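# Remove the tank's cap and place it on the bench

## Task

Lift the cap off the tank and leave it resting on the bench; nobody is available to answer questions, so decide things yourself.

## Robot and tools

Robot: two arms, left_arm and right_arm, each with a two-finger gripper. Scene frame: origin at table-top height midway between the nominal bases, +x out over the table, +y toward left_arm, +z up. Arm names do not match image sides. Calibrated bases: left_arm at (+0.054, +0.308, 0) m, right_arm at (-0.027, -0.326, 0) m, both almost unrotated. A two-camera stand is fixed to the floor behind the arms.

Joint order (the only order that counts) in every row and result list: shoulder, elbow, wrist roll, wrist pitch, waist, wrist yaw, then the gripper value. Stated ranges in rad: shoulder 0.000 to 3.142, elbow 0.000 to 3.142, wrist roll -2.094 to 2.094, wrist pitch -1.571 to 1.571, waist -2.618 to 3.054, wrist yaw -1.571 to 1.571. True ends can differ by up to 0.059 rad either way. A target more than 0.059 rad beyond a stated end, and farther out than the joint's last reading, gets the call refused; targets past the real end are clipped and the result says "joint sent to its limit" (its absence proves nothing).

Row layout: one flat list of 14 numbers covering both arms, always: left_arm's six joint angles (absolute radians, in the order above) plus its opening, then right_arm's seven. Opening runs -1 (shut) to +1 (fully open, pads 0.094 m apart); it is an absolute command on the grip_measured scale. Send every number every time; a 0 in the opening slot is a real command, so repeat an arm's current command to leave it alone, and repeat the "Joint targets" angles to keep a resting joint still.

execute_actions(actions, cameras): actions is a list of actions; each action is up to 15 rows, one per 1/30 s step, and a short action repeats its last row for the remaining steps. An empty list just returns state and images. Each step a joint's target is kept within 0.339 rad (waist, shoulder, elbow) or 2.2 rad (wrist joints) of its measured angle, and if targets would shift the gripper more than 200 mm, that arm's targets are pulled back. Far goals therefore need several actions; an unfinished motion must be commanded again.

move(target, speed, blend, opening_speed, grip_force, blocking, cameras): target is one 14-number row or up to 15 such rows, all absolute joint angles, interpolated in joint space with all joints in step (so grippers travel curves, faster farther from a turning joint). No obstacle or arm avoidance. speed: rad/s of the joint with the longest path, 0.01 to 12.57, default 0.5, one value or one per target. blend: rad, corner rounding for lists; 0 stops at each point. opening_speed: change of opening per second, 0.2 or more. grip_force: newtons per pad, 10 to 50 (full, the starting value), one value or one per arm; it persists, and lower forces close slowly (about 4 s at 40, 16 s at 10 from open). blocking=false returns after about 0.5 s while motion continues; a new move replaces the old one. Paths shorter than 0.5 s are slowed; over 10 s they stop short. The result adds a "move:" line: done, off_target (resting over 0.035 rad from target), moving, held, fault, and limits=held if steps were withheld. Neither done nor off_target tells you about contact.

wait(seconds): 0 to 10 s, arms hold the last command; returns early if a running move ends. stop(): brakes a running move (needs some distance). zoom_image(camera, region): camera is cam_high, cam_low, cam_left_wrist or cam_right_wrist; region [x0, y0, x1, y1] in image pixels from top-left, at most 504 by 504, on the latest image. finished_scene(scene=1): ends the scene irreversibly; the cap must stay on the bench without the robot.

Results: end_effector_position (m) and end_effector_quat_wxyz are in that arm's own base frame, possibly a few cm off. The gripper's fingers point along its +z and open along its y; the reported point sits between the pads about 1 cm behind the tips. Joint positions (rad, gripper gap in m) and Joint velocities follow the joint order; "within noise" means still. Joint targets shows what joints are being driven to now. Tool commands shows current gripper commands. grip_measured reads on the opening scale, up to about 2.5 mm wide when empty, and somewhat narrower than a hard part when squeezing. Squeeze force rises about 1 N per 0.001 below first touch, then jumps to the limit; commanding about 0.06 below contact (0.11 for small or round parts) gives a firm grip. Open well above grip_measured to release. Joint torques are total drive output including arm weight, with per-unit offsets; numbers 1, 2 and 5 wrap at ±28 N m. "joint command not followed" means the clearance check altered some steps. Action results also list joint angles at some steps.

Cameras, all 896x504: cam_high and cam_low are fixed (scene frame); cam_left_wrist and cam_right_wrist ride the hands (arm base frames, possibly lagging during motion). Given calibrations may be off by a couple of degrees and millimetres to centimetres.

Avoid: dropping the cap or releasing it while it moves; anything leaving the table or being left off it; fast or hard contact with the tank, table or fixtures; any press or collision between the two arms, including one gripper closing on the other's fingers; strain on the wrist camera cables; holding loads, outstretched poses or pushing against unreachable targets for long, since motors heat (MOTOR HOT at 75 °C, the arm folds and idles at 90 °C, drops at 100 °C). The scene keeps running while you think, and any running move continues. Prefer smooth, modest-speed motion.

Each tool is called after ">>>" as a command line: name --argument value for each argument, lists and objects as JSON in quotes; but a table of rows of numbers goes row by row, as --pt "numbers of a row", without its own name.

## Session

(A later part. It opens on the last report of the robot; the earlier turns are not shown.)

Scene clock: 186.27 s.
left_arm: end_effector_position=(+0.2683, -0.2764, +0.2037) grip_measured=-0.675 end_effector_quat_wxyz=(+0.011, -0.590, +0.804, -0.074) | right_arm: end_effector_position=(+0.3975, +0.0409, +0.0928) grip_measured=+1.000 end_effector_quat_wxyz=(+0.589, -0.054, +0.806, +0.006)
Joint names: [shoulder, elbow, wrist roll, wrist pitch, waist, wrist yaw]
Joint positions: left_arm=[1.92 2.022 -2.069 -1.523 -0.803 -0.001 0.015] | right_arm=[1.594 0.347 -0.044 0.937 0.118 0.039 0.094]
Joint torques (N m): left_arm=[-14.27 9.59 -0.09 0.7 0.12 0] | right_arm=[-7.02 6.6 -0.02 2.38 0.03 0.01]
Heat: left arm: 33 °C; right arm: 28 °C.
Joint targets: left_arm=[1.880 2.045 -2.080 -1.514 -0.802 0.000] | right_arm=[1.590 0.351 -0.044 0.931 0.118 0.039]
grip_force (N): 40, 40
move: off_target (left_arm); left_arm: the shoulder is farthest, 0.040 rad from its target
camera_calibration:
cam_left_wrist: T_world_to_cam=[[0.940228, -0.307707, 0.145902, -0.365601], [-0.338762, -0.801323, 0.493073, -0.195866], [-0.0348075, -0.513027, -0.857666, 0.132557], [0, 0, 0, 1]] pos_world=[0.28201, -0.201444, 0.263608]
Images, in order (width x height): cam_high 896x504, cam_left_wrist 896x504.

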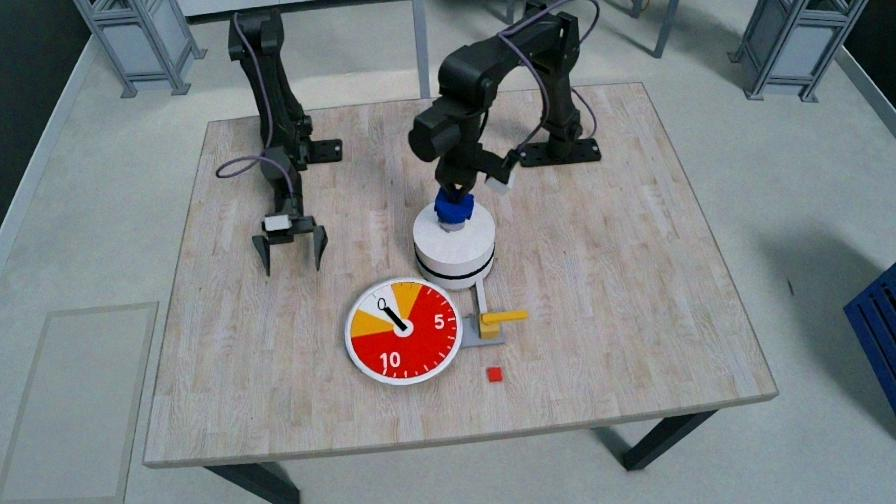

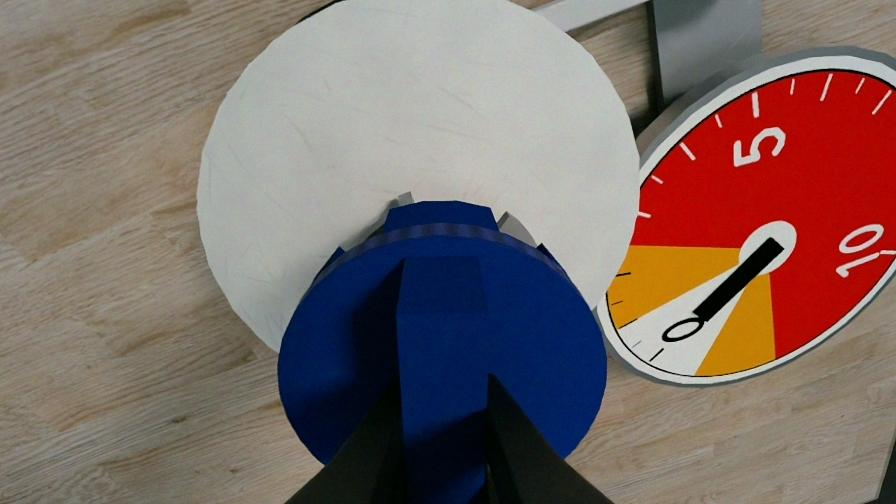

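>>> move --pt "1.830 2.060 -2.08 -1.514 -0.802 0 -0.8 1.590 0.351 -0.044 0.931 0.118 0.039 1" --pt "1.74 1.98 -2.08 -1.53 -0.78 0 -0.8 1.590 0.351 -0.044 0.931 0.118 0.039 1" --pt "1.74 1.85 -2.08 -1.40 -0.1 0 -0.8 1.590 0.351 -0.044 0.931 0.118 0.039 1" --pt "1.825 1.55 -2.08 -1.215 -0.1 0 -0.8 1.590 0.351 -0.044 0.931 0.118 0.039 1" --speed '[0.1,0.3,0.5,0.4]' --blend '[0.02,0.1,0.1,0]'

>>> zoom_image --camera "cam_high" --region '[390, 120, 610, 290]'

Scene clock: 197.40 s.
left_arm: end_effector_position=(+0.3562, -0.0368, +0.1239) grip_measured=-0.675 end_effector_quat_wxyz=(-0.021, +0.831, -0.554, +0.045) | right_arm: end_effector_position=(+0.3975, +0.0409, +0.0928) grip_measured=+1.000 end_effector_quat_wxyz=(+0.589, -0.054, +0.806, +0.006)
Joint names: [shoulder, elbow, wrist roll, wrist pitch, waist, wrist yaw]
Joint positions: left_arm=[1.806 1.557 -2.07 -1.224 -0.103 0.005 0.015] | right_arm=[1.594 0.347 -0.044 0.937 0.118 0.039 0.094]
Joint torques (N m): left_arm=[-7.98 7.2 -0.08 0.6 0.2 -0.07] | right_arm=[-7.02 6.6 -0.01 2.38 0.01 0.01]
Heat: left arm: 33 °C; right arm: 28 °C.
Joint targets: left_arm=[1.825 1.550 -2.080 -1.215 -0.100 0.000] | right_arm=[1.590 0.351 -0.044 0.931 0.118 0.039]
grip_force (N): 40, 40
move: done; blend cut to 0.045 rad at target 2
camera_calibration:
cam_left_wrist: T_world_to_cam=[[0.923678, 0.3705, 0.0977198, -0.326142], [0.282578, -0.830905, 0.479318, -0.155462], [0.258783, -0.415122, -0.872184, 0.0909364], [0, 0, 0, 1]] pos_world=[0.321647, 0.0294112, 0.185699]

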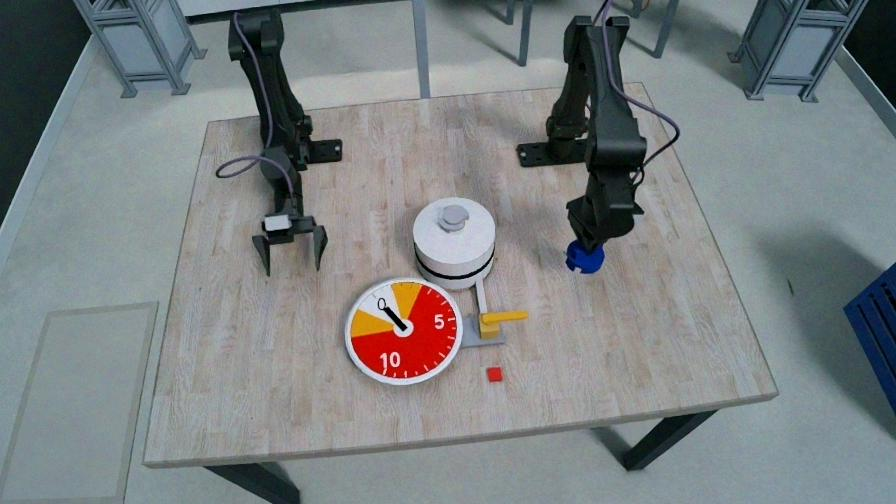

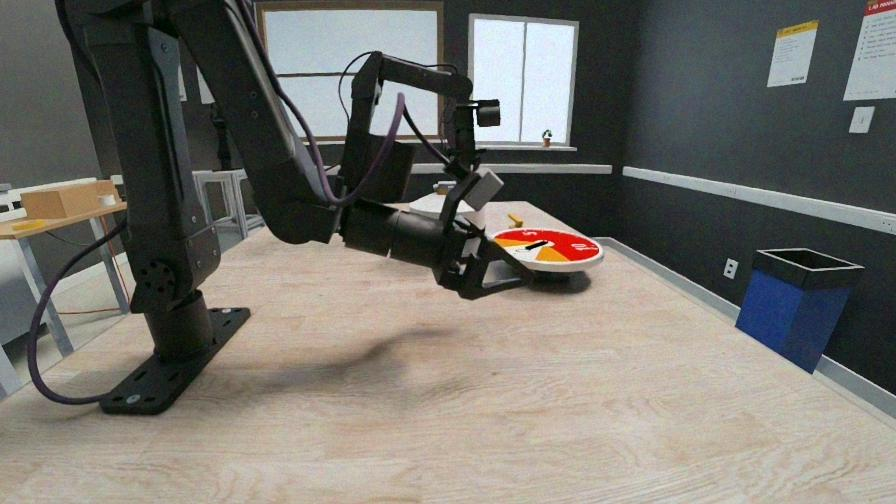

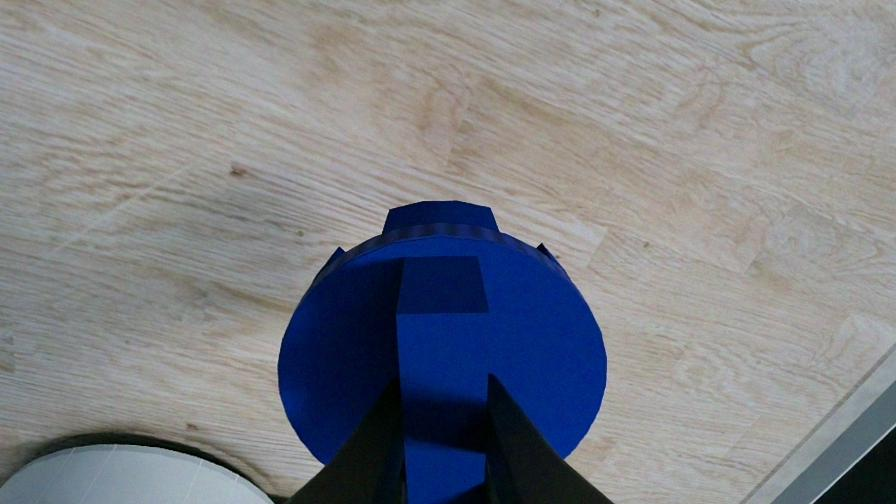

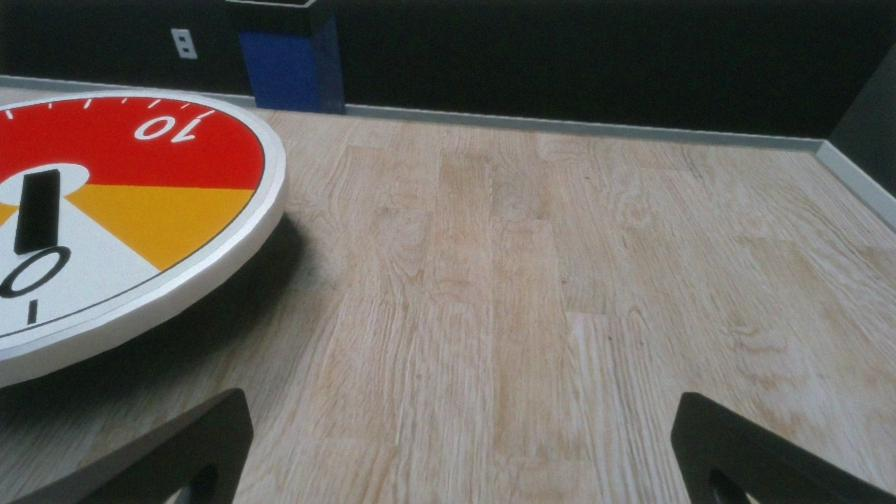

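Scaled by 2.291 from the camera's 896x504 image, which has a finer 1280x720 frame.

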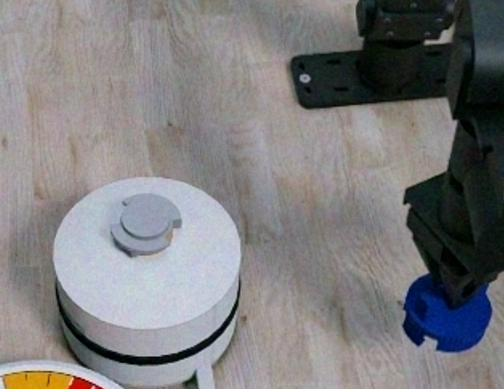

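>>> move --target '[1.861,1.312,-2.08,-0.950,-0.1,0,-0.8,1.590,0.351,-0.044,0.931,0.118,0.039,1]' --speed 0.15 --cameras '["cam_left_wrist","cam_high"]'

>>> zoom_image --camera "cam_high" --region '[540, 220, 640, 300]'

Scene clock: 201.57 s.
left_arm: end_effector_position=(+0.3551, -0.0367, +0.0569) grip_measured=-0.675 end_effector_quat_wxyz=(-0.021, +0.831, -0.554, +0.046) | right_arm: end_effector_position=(+0.3975, +0.0409, +0.0928) grip_measured=+1.000 end_effector_quat_wxyz=(+0.589, -0.054, +0.806, +0.006)
Joint names: [shoulder, elbow, wrist roll, wrist pitch, waist, wrist yaw]
Joint positions: left_arm=[1.834 1.324 -2.07 -0.959 -0.103 0.005 0.015] | right_arm=[1.594 0.347 -0.044 0.937 0.118 0.039 0.094]
Joint torques (N m): left_arm=[-7.41 6.6 -0.08 0.6 0.23 -0.07] | right_arm=[-7.04 6.6 -0.02 2.38 0.02 0.01]
Heat: left arm: 32 °C; right arm: 28 °C.
Joint targets: left_arm=[1.861 1.312 -2.080 -0.950 -0.100 0.000] | right_arm=[1.590 0.351 -0.044 0.931 0.118 0.039]
grip_force (N): 40, 40
move: done
camera_calibration:
cam_left_wrist: T_world_to_cam=[[0.923394, 0.370501, 0.100365, -0.318652], [0.281114, -0.830761, 0.480427, -0.122561], [0.261378, -0.41541, -0.871273, 0.0319427], [0, 0, 0, 1]] pos_world=[0.320346, 0.0295114, 0.118694]
Images, in order (width x height): cam_high 896x504, cam_left_wrist 896x504.

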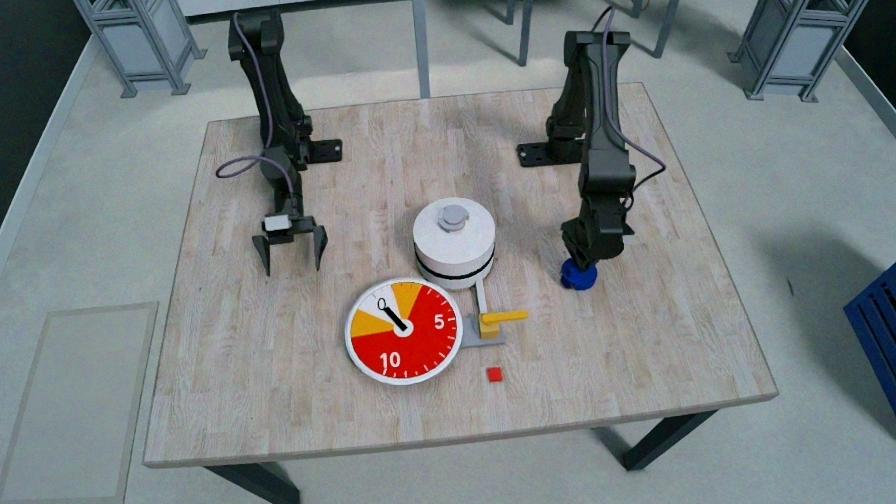

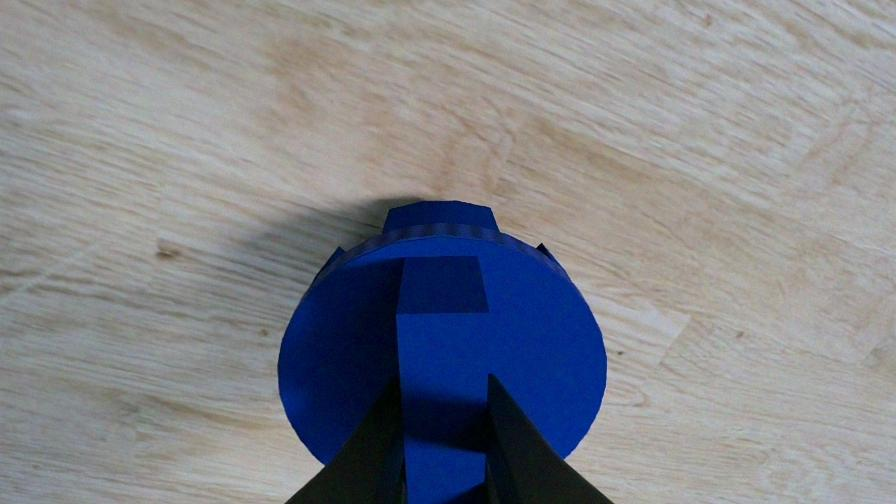

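Scaled by 5.040 from the camera's 896x504 image, which has a finer 1280x720 frame.

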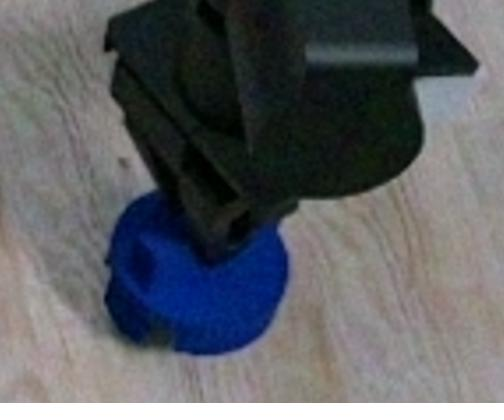

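>>> move --target '[1.873,1.286,-2.08,-0.912,-0.1,0,-0.8,1.590,0.351,-0.044,0.931,0.118,0.039,1]' --speed 0.06 --cameras '["cam_left_wrist","cam_high"]'

>>> zoom_image --camera "cam_high" --region '[540, 220, 640, 300]'

Scene clock: 204.13 s.
left_arm: end_effector_position=(+0.3558, -0.0367, +0.0477) grip_measured=-0.675 end_effector_quat_wxyz=(-0.022, +0.831, -0.554, +0.047) | right_arm: end_effector_position=(+0.3975, +0.0409, +0.0928) grip_measured=+1.000 end_effector_quat_wxyz=(+0.589, -0.054, +0.806, +0.006)
Joint names: [shoulder, elbow, wrist roll, wrist pitch, waist, wrist yaw]
Joint positions: left_arm=[1.844 1.299 -2.07 -0.921 -0.103 0.005 0.015] | right_arm=[1.594 0.347 -0.044 0.937 0.118 0.039 0.094]
Joint torques (N m): left_arm=[-7.32 6.46 -0.08 0.61 0.21 -0.06] | right_arm=[-7.04 6.61 -0.02 2.38 0.03 0.01]
Heat: left arm: 32 °C; right arm: 28 °C.
Joint targets: left_arm=[1.873 1.286 -2.080 -0.912 -0.100 0.000] | right_arm=[1.590 0.351 -0.044 0.931 0.118 0.039]
grip_force (N): 40, 40
move: done
camera_calibration:
cam_left_wrist: T_world_to_cam=[[0.923134, 0.370499, 0.102736, -0.318437], [0.279815, -0.830663, 0.481355, -0.117898], [0.263681, -0.415608, -0.870484, 0.0227728], [0, 0, 0, 1]] pos_world=[0.320945, 0.0295115, 0.109289]
Images, in order (width x height): cam_high 896x504, cam_left_wrist 896x504.

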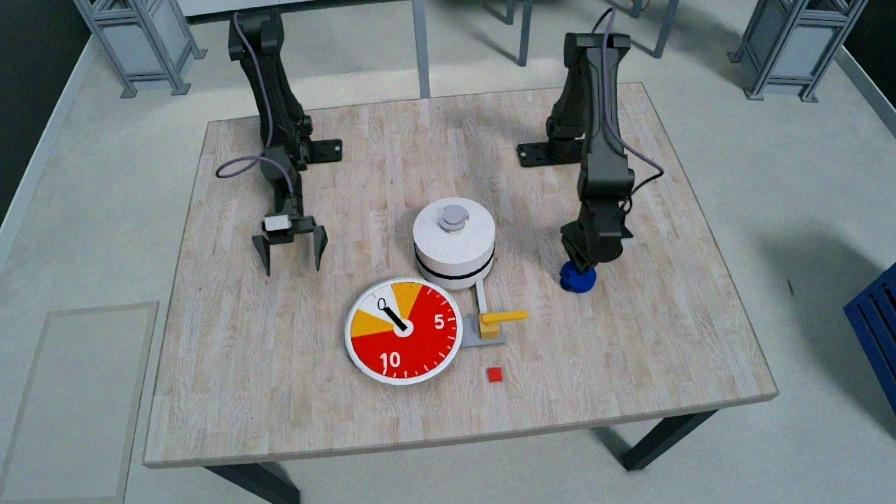

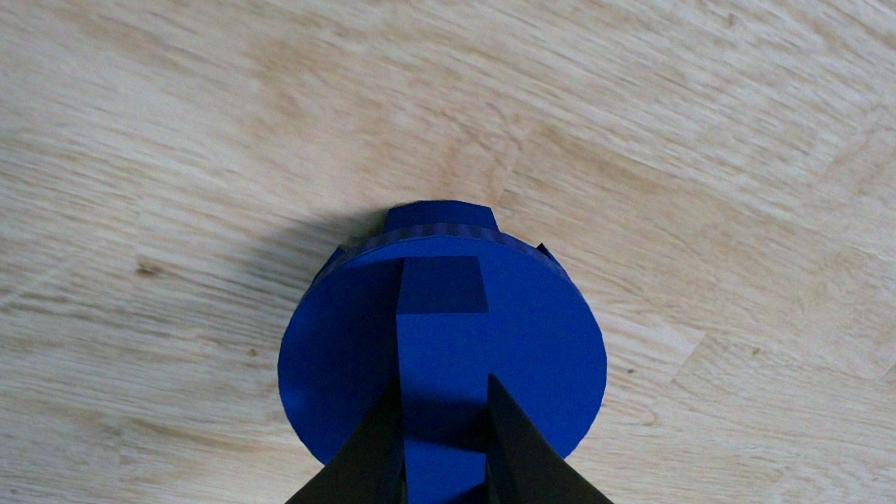

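Scaled by 5.040 from the camera's 896x504 image, which has a finer 1280x720 frame.

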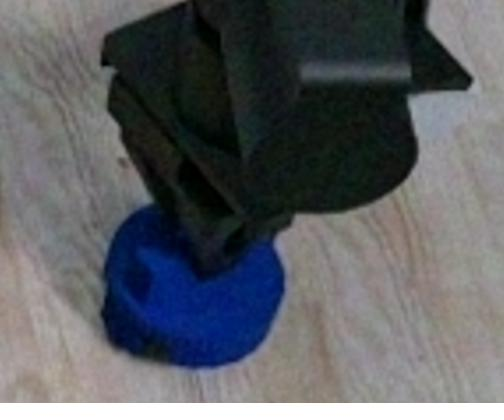

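>>> move --target '[1.881,1.269,-2.08,-0.887,-0.1,0,-0.8,1.590,0.351,-0.044,0.931,0.118,0.039,1]' --speed 0.05 --cameras '["cam_left_wrist","cam_high"]'

>>> zoom_image --camera "cam_high" --region '[540, 220, 640, 300]'

Scene clock: 206.07 s.
left_arm: end_effector_position=(+0.3565, -0.0368, +0.0465) grip_measured=-0.675 end_effector_quat_wxyz=(-0.023, +0.831, -0.553, +0.049) | right_arm: end_effector_position=(+0.3975, +0.0409, +0.0928) grip_measured=+1.000 end_effector_quat_wxyz=(+0.589, -0.054, +0.806, +0.006)
Joint names: [shoulder, elbow, wrist roll, wrist pitch, waist, wrist yaw]
Joint positions: left_arm=[1.844 1.293 -2.071 -0.911 -0.103 0.005 0.015] | right_arm=[1.594 0.347 -0.044 0.937 0.118 0.039 0.094]
Joint torques (N m): left_arm=[-6.65 5.46 -0.07 0.78 0.23 -0.07] | right_arm=[-7.05 6.6 -0.02 2.38 0.02 0.01]
Heat: left arm: 32 °C; right arm: 28 °C.
Joint targets: left_arm=[1.881 1.269 -2.080 -0.887 -0.100 0.000] | right_arm=[1.590 0.351 -0.044 0.931 0.118 0.039]
grip_force (N): 40, 40
move: off_target (left_arm); left_arm: the shoulder is farthest, 0.037 rad from its target
camera_calibration:
cam_left_wrist: T_world_to_cam=[[0.922389, 0.371317, 0.106403, -0.318721], [0.278462, -0.830143, 0.483034, -0.117198], [0.267689, -0.415917, -0.869112, 0.0200873], [0, 0, 0, 1]] pos_world=[0.321243, 0.0294103, 0.107982]
Images, in order (width x height): cam_high 896x504, cam_left_wrist 896x504.

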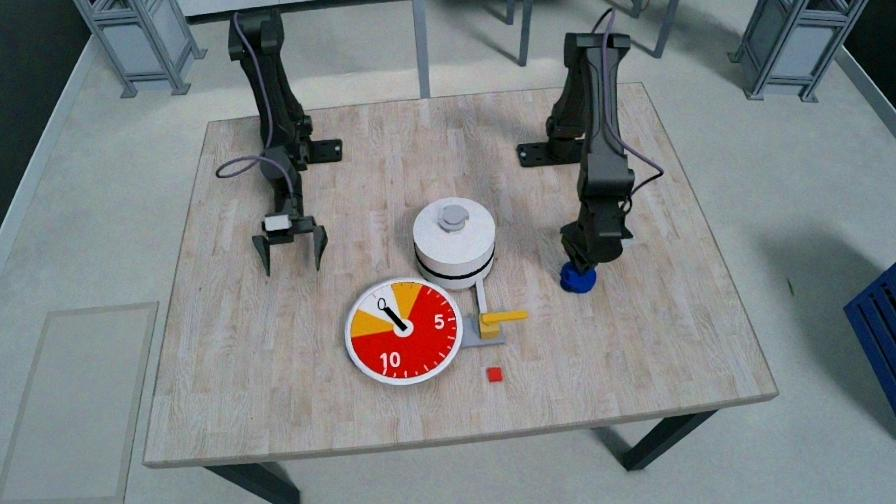

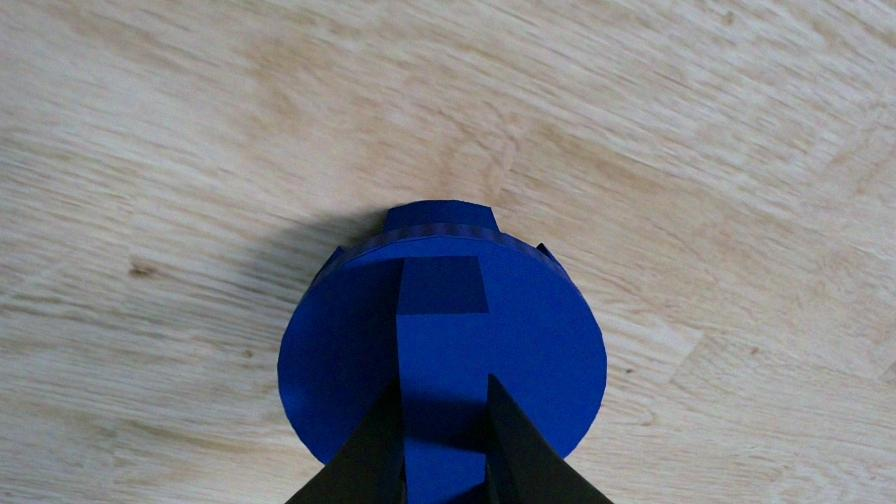

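Scaled by 5.040 from the camera's 896x504 image, which has a finer 1280x720 frame.

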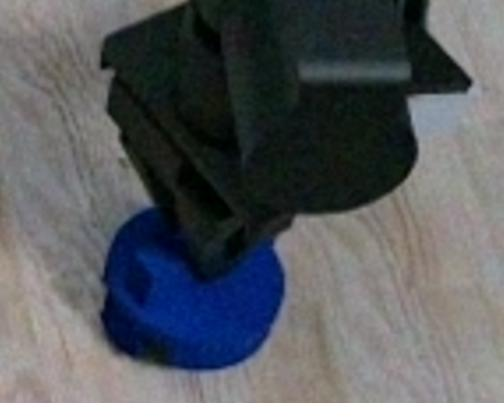

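>>> move --target '[1.878,1.276,-2.08,-0.897,-0.1,0,0.0,1.590,0.351,-0.044,0.931,0.118,0.039,1]' --speed 0.05 --opening_speed 0.4 --cameras '["cam_left_wrist"]'

Scene clock: 209.23 s.
left_arm: end_effector_position=(+0.3579, -0.0372, +0.0464) grip_measured=-0.002 end_effector_quat_wxyz=(-0.024, +0.831, -0.553, +0.052) | right_arm: end_effector_position=(+0.3975, +0.0409, +0.0928) grip_measured=+1.000 end_effector_quat_wxyz=(+0.589, -0.054, +0.806, +0.006)
Joint names: [shoulder, elbow, wrist roll, wrist pitch, waist, wrist yaw]
Joint positions: left_arm=[1.844 1.292 -2.071 -0.903 -0.103 0.006 0.047] | right_arm=[1.594 0.347 -0.044 0.937 0.118 0.039 0.094]
Joint torques (N m): left_arm=[-6.91 6.2 -0.06 0.61 0.23 -0.08] | right_arm=[-7.02 6.6 -0.01 2.38 0.03 0.01]
Heat: left arm: 32 °C; right arm: 28 °C.
Joint targets: left_arm=[1.878 1.276 -2.080 -0.897 -0.100 0.000] | right_arm=[1.590 0.351 -0.044 0.931 0.118 0.039]
grip_force (N): 40, 40
move: done
camera_calibration:
cam_left_wrist: T_world_to_cam=[[0.921752, 0.371392, 0.111538, -0.319917], [0.275299, -0.829302, 0.48628, -0.116858], [0.2731, -0.417523, -0.866655, 0.0172627], [0, 0, 0, 1]] pos_world=[0.322341, 0.0291112, 0.10747]
Images, in order (width x height): cam_left_wrist 896x504.

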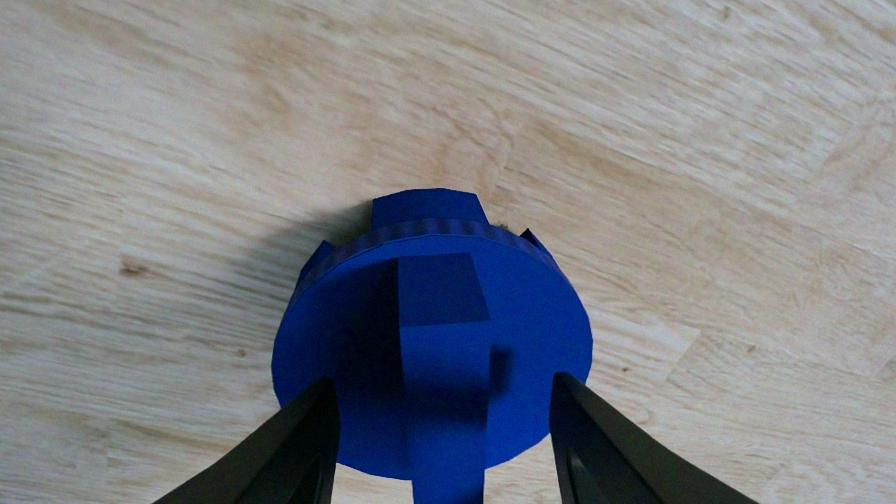

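Released. Raise straight up.

>>> move --pt "1.861 1.33 -2.08 -0.965 -0.1 0 0.0 1.590 0.351 -0.044 0.931 0.118 0.039 1" --pt "1.79 1.62 -2.08 -1.30 -0.1 0 0.0 1.590 0.351 -0.044 0.931 0.118 0.039 1" --speed '[0.15,0.4]' --blend '[0.02,0]'

>>> zoom_image --camera "cam_high" --region '[340, 190, 640, 390]'

Scene clock: 212.37 s.
left_arm: end_effector_position=(+0.3556, -0.0369, +0.1308) grip_measured=-0.002 end_effector_quat_wxyz=(-0.017, +0.832, -0.554, +0.038) | right_arm: end_effector_position=(+0.3975, +0.0409, +0.0928) grip_measured=+1.000 end_effector_quat_wxyz=(+0.589, -0.054, +0.806, +0.006)
Joint names: [shoulder, elbow, wrist roll, wrist pitch, waist, wrist yaw]
Joint positions: left_arm=[1.819 1.603 -2.071 -1.272 -0.103 0.006 0.047] | right_arm=[1.594 0.347 -0.044 0.937 0.118 0.039 0.094]
Joint torques (N m): left_arm=[-12.45 9.42 -0.07 0.19 0.21 -0.08] | right_arm=[-7.02 6.6 -0.01 2.38 0.01 0.01]
Heat: left arm: 32 °C; right arm: 28 °C.
Joint targets: left_arm=[1.790 1.620 -2.080 -1.300 -0.100 0.000] | right_arm=[1.590 0.351 -0.044 0.931 0.118 0.039]
grip_force (N): 40, 40
move: done
camera_calibration:
cam_left_wrist: T_world_to_cam=[[0.924896, 0.371044, 0.0830224, -0.324654], [0.29078, -0.830952, 0.474306, -0.160995], [0.244976, -0.414543, -0.876437, 0.10259], [0, 0, 0, 1]] pos_world=[0.321953, 0.0292099, 0.193228]

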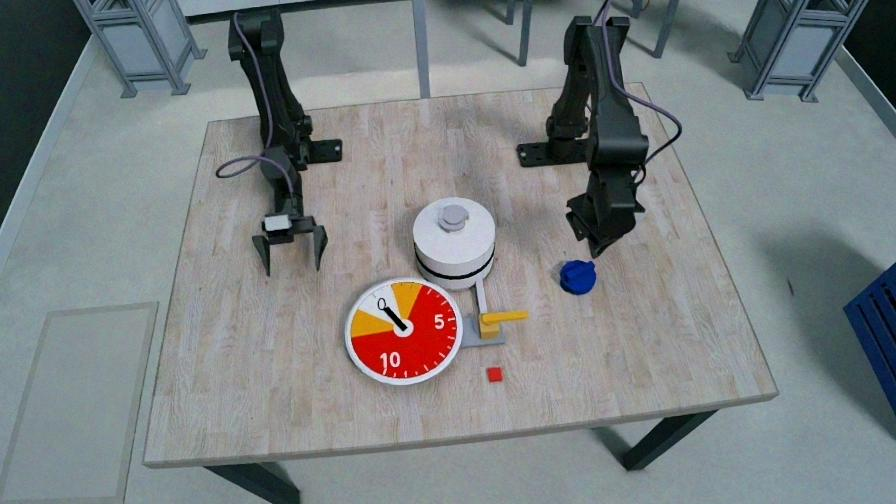

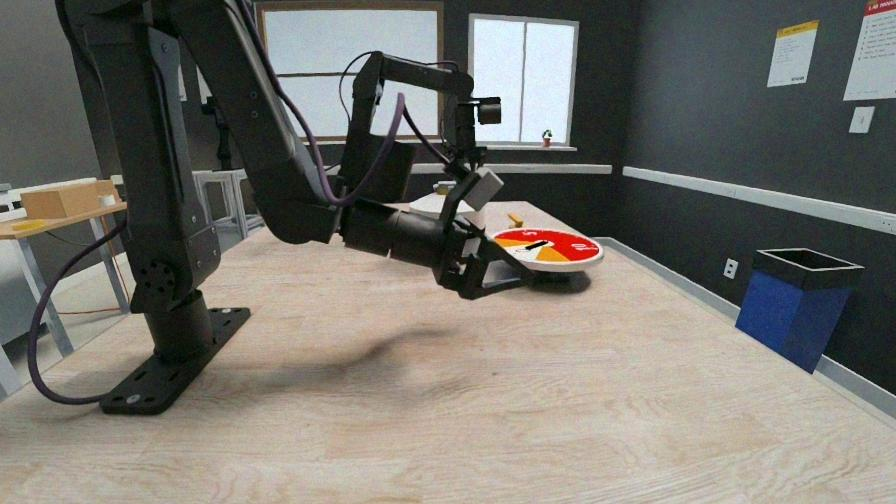

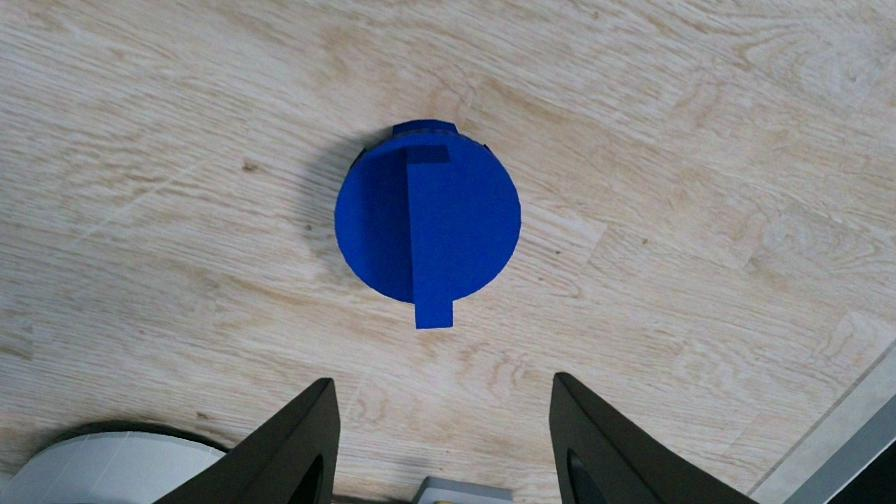

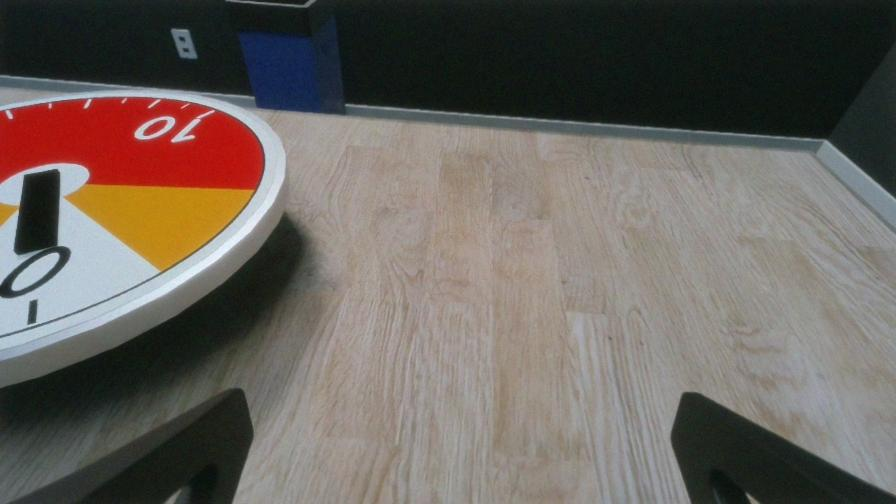

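Scaled by 1.680 from the camera's 896x504 image, which has a finer 1280x720 frame.

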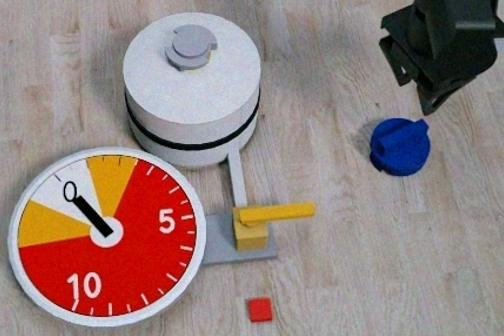

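The cap is resting flat on the bench and the gripper is well clear of it.

>>> finished_scene

The scene is finished: the task was done.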